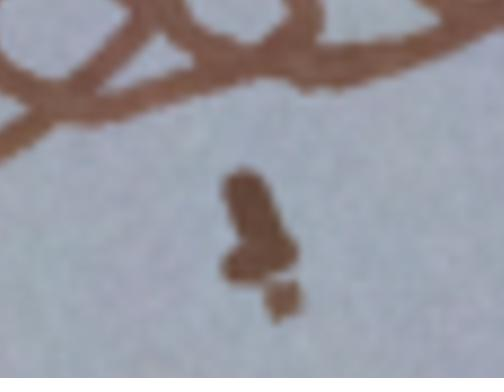

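Emit:
{"name": "move", "arguments": {"target": [[0,0,0,0,0,0,1,0,0,0.02,0.025,0,0.2804,-0.9],[0,0,0,0,0,0,1,0,0,0.02,0.025,0,0.2562,-0.9]], "speed": [0.4,0.12], "cameras": []}}

Emit:
{"name": "execute_actions", "arguments": {"actions": [[[0,0,0,0,0,0,1,0,0,0,0,0,-0.001,-0.9],[0,0,0,0,0,0,1,0,0,0,0,0,-0.002,-0.9],[0,0,0,0,0,0,1,0,0,0,0,0,-0.003,-0.9],[0,0,0,0,0,0,1,0,0,0,0,0,-0.004,-0.9],[0,0,0,0,0,0,1,0,0,0,0,0,-0.005,-0.9],[0,0,0,0,0,0,1,0,0,0,0,0,-0.006,-0.9],[0,0,0,0,0,0,1,0,0,0,0,0,-0.007,-0.9],[0,0,0,0,0,0,1,0,0,0,0,0,-0.008,-0.9],[0,0,0,0,0,0,1,0,0,0,0,0,-0.009,-0.9],[0,0,0,0,0,0,1,0,0,0,0,0,-0.010,-0.9],[0,0,0,0,0,0,1,0,0,0,0,0,-0.011,-0.9],[0,0,0,0,0,0,1,0,0,0,0,0,-0.012,-0.9],[0,0,0,0,0,0,1,0,0,0,0,0,-0.013,-0.9],[0,0,0,0,0,0,1,0,0,0,0,0,-0.014,-0.9],[0,0,0,0,0,0,1,0,0,0,0,0,-0.015,-0.9]],[[0,0,0,0,0,0,1,0,0,0,0,0,0.002,-0.9],[0,0,0,0,0,0,1,0,0,0,0,0,0.004,-0.9],[0,0,0,0,0,0,1,0,0,0,0,0,0.006,-0.9],[0,0,0,0,0,0,1,0,0,0,0,0,0.008,-0.9],[0,0,0,0,0,0,1,0,0,0,0,0,0.010,-0.9],[0,0,0,0,0,0,1,0,0,0,0,0,0.012,-0.9],[0,0,0,0,0,0,1,0,0,0,0,0,0.014,-0.9],[0,0,0,0,0,0,1,0,0,0,0,0,0.016,-0.9],[0,0,0,0,0,0,1,0,0,0,0,0,0.018,-0.9],[0,0,0,0,0,0,1,0,0,0,0,0,0.020,-0.9],[0,0,0,0,0,0,1,0,0,0,0,0,0.022,-0.9],[0,0,0,0,0,0,1,0,0,0,0,0,0.024,-0.9],[0,0,0,0,0,0,1,0,0,0,0,0,0.026,-0.9],[0,0,0,0,0,0,1,0,0,0,0,0,0.028,-0.9],[0,0,0,0,0,0,1,0,0,0,0,0,0.030,-0.9]],[[0,0,0,0,0,0,1,0,0,0,0,0,-0.002,-0.9],[0,0,0,0,0,0,1,0,0,0,0,0,-0.004,-0.9],[0,0,0,0,0,0,1,0,0,0,0,0,-0.006,-0.9],[0,0,0,0,0,0,1,0,0,0,0,0,-0.008,-0.9],[0,0,0,0,0,0,1,0,0,0,0,0,-0.010,-0.9],[0,0,0,0,0,0,1,0,0,0,0,0,-0.012,-0.9],[0,0,0,0,0,0,1,0,0,0,0,0,-0.014,-0.9],[0,0,0,0,0,0,1,0,0,0,0,0,-0.016,-0.9],[0,0,0,0,0,0,1,0,0,0,0,0,-0.018,-0.9],[0,0,0,0,0,0,1,0,0,0,0,0,-0.020,-0.9],[0,0,0,0,0,0,1,0,0,0,0,0,-0.022,-0.9],[0,0,0,0,0,0,1,0,0,0,0,0,-0.024,-0.9],[0,0,0,0,0,0,1,0,0,0,0,0,-0.026,-0.9],[0,0,0,0,0,0,1,0,0,0,0,0,-0.028,-0.9],[0,0,0,0,0,0,1,0,0,0,0,0,-0.030,-0.9]]], "cameras": []}}

Scene clock: 265.07 s.
left_arm: end_effector_position=(+0.3923, +0.3348, +0.1109) grip_measured=+1.000 grip_effort_nm=-0.002 end_effector_quat_wxyz=(+0.619, -0.006, +0.785, +0.003) | right_arm: end_effector_position=(+0.3763, -0.0111, +0.1034) grip_measured=-0.653 grip_effort_nm=-1.033 end_effector_quat_wxyz=(-0.473, +0.560, -0.425, -0.532)
Joint names: [wrist pitch, wrist roll, shoulder, wrist yaw, elbow, waist]
Joint positions: left_arm=[1.014 -0.014 1.582 -0.052 0.332 -0.05 0.094] | right_arm=[1.229 0.003 2.415 -1.415 1.268 0.366 0.016]
Joint velocities: within noise
Joint torques (N m): left_arm=[1.67 0.05 -6.26 -0.03 5.2 -0.08] | right_arm=[1.13 -0.03 -10.63 0.13 6.34 -0.05]
Heat: left arm: 43 °C; right arm: 44 °C.
Joint targets: left_arm=[1.021 -0.014 1.574 -0.052 0.340 -0.050] | right_arm=[1.227 0.000 2.399 -1.407 1.289 0.366]
move: done
No camera images: "cameras" was empty.

Scene clock: 267.03 s.
left_arm: end_effector_position=(+0.3923, +0.3348, +0.1109) grip_measured=+1.000 grip_effort_nm=-0.002 end_effector_quat_wxyz=(+0.619, -0.006, +0.785, +0.003) | right_arm: end_effector_position=(+0.3809, -0.0165, +0.1034) grip_measured=-0.653 grip_effort_nm=-1.038 end_effector_quat_wxyz=(-0.477, +0.557, -0.429, -0.528)
Joint names: [wrist pitch, wrist roll, shoulder, wrist yaw, elbow, waist]
Joint positions: left_arm=[1.014 -0.014 1.582 -0.052 0.332 -0.05 0.094] | right_arm=[1.229 0.003 2.415 -1.415 1.268 0.351 0.016]
Joint velocities: within noise
Joint torques (N m): left_arm=[1.68 0.02 -6.35 -0.06 5.16 -0.01] | right_arm=[1.13 -0.03 -10.65 0.13 6.34 -0.31]
Heat: left arm: 43 °C; right arm: 44 °C.
Joint targets: left_arm=[1.021 -0.014 1.574 -0.052 0.340 -0.050] | right_arm=[1.227 0.000 2.399 -1.407 1.289 0.348]
Step readings (joint positions of left_arm | right_arm):
0: [1.014 -0.014 1.582 -0.052 0.332 -0.050] | [1.229 0.003 2.415 -1.415 1.268 0.366]
1: [1.014 -0.014 1.582 -0.052 0.332 -0.050] | [1.229 0.003 2.415 -1.415 1.268 0.366]
2: [1.014 -0.014 1.582 -0.052 0.332 -0.050] | [1.229 0.003 2.415 -1.415 1.268 0.366]
4: [1.014 -0.014 1.582 -0.052 0.332 -0.050] | [1.229 0.003 2.415 -1.415 1.268 0.366]
8: [1.014 -0.014 1.582 -0.052 0.332 -0.050] | [1.229 0.003 2.415 -1.415 1.268 0.365]
15: [1.014 -0.014 1.582 -0.052 0.332 -0.050] | [1.229 0.003 2.415 -1.415 1.268 0.358]
16: [1.014 -0.014 1.582 -0.052 0.332 -0.050] | [1.229 0.003 2.415 -1.415 1.268 0.357]
17: [1.014 -0.014 1.582 -0.052 0.332 -0.050] | [1.229 0.003 2.415 -1.415 1.268 0.357]
19: [1.014 -0.014 1.582 -0.052 0.332 -0.050] | [1.229 0.003 2.415 -1.415 1.268 0.357]
23: [1.014 -0.014 1.582 -0.052 0.332 -0.050] | [1.229 0.003 2.415 -1.415 1.268 0.358]
30: [1.014 -0.014 1.582 -0.052 0.332 -0.050] | [1.229 0.003 2.415 -1.415 1.268 0.369]
31: [1.014 -0.014 1.582 -0.052 0.332 -0.050] | [1.229 0.003 2.415 -1.415 1.268 0.372]
32: [1.014 -0.014 1.582 -0.052 0.332 -0.050] | [1.229 0.003 2.415 -1.415 1.268 0.373]
34: [1.014 -0.014 1.582 -0.052 0.332 -0.050] | [1.229 0.003 2.415 -1.415 1.268 0.373]
38: [1.014 -0.014 1.582 -0.052 0.332 -0.050] | [1.229 0.003 2.415 -1.415 1.268 0.373]
45: [1.014 -0.014 1.582 -0.052 0.332 -0.050] | [1.229 0.003 2.415 -1.415 1.268 0.361]
No camera images: "cameras" was empty.

Emit:
{"name": "move", "arguments": {"target": [[0,0,0,0,0,0,1,0,0,0,0.0057,0,0.0447,-0.9],[0,0,0,0,0,0,1,0,0,0,-0.0078,0,0.0272,-0.9],[0,0,0,0,0,0,1,0,0,0.0624,-0.0078,0,0.0272,-0.9],[0,0,0,0,0,0,1,0,0,0.0624,-0.0220,0,0.0116,-0.9],[0,0,0,0,0,0,1,0,0,0.0624,-0.0090,0,0.0065,-0.9],[0,0,0,0,0,0,1,0,0,0.0624,-0.0006,0,0.0217,-0.9],[0,0,0,0,0,0,1,0,0,0.0624,0.0111,0,0.0253,-0.9],[0,0,0,0,0,0,1,0,0,0.0624,0.0197,0,0.0324,-0.9],[0,0,0,0,0,0,1,0,0,0.0624,0.0088,0,0.0385,-0.9],[0,0,0,0,0,0,1,0,0,0.0624,0.0004,0,0.0232,-0.9],[0,0,0,0,0,0,1,0,0,0.0624,-0.0116,0,0.0197,-0.9],[0,0,0,0,0,0,1,0,0,0.0624,-0.0207,0,0.0136,-0.9],[0,0,0,0,0,0,1,0,0,0.0624,-0.0253,0,0.0089,-0.9],[0,0,0,0,0,0,1,0,0,0,-0.0253,0,0.0089,-0.9]], "speed": [0.3,0.2,0.1,0.06,0.06,0.06,0.06,0.06,0.06,0.06,0.06,0.06,0.06,0.3], "blend": [0.003,0,0,0.002,0.002,0.002,0.002,0.002,0.002,0.002,0.002,0.002,0,0], "cameras": []}}

Emit:
{"name": "move", "arguments": {"target": [0,0,0,0,0,0,1,0,0,-0.02,0,0,-0.25,-0.9], "speed": 0.5, "cameras": ["cam_above"]}}

Emit:
{"name": "zoom_image", "arguments": {"camera": "cam_above", "region": [334, 250, 374, 280]}}

Scene clock: 274.37 s.
left_arm: end_effector_position=(+0.3923, +0.3348, +0.1109) grip_measured=+1.000 grip_effort_nm=0.002 end_effector_quat_wxyz=(+0.619, -0.006, +0.785, +0.003) | right_arm: end_effector_position=(+0.3699, -0.0127, +0.0941) grip_measured=-0.653 grip_effort_nm=-1.033 end_effector_quat_wxyz=(-0.457, +0.564, -0.421, -0.543)
Joint names: [wrist pitch, wrist roll, shoulder, wrist yaw, elbow, waist]
Joint positions: left_arm=[1.014 -0.014 1.582 -0.052 0.332 -0.05 0.094] | right_arm=[1.229 0.003 2.435 -1.451 1.268 0.365 0.016]
Joint velocities: within noise
Joint torques (N m): left_arm=[1.64 0.02 -6.43 -0.05 5.09 -0.1] | right_arm=[1.12 -0.03 -12.23 -0.03 6.22 -0.59]
Heat: left arm: 43 °C; right arm: 44 °C.
Joint targets: left_arm=[1.021 -0.014 1.574 -0.052 0.340 -0.050] | right_arm=[1.227 0.000 2.399 -1.458 1.289 0.358]
move: off_target (right_arm); right_arm: the shoulder is farthest, 0.036 rad from its target
No camera images: "cameras" was empty.

Scene clock: 275.40 s.
left_arm: end_effector_position=(+0.3923, +0.3348, +0.1109) grip_measured=+1.000 grip_effort_nm=-0.002 end_effector_quat_wxyz=(+0.619, -0.006, +0.785, +0.003) | right_arm: end_effector_position=(+0.4524, -0.1450, +0.1028) grip_measured=-0.652 grip_effort_nm=-1.033 end_effector_quat_wxyz=(+0.541, -0.496, +0.499, +0.460)
Joint names: [wrist pitch, wrist roll, shoulder, wrist yaw, elbow, waist]
Joint positions: left_arm=[1.014 -0.014 1.582 -0.052 0.332 -0.05 0.094] | right_arm=[1.229 0.003 2.415 -1.454 1.268 0.05 0.016]
Joint velocities: within noise
Joint torques (N m): left_arm=[1.67 0.06 -6.34 -0.04 5.07 -0.01] | right_arm=[1.12 -0.03 -12.63 0 6.32 0.68]
Heat: left arm: 43 °C; right arm: 44 °C.
Joint targets: left_arm=[1.021 -0.014 1.574 -0.052 0.340 -0.050] | right_arm=[1.227 0.000 2.374 -1.458 1.289 0.058]
move: off_target (right_arm); right_arm: the shoulder is farthest, 0.041 rad from its target
Images, in order (width x height): cam_above 672x504.

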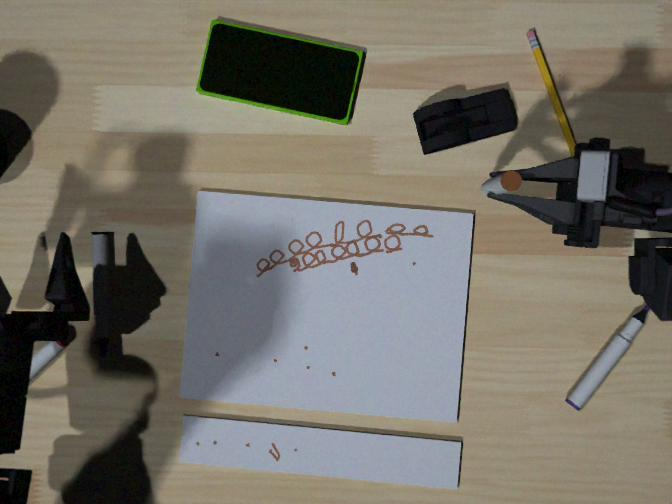

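Scaled by 12.600 from the camera's 672x504 image, which has a finer 960x720 frame.

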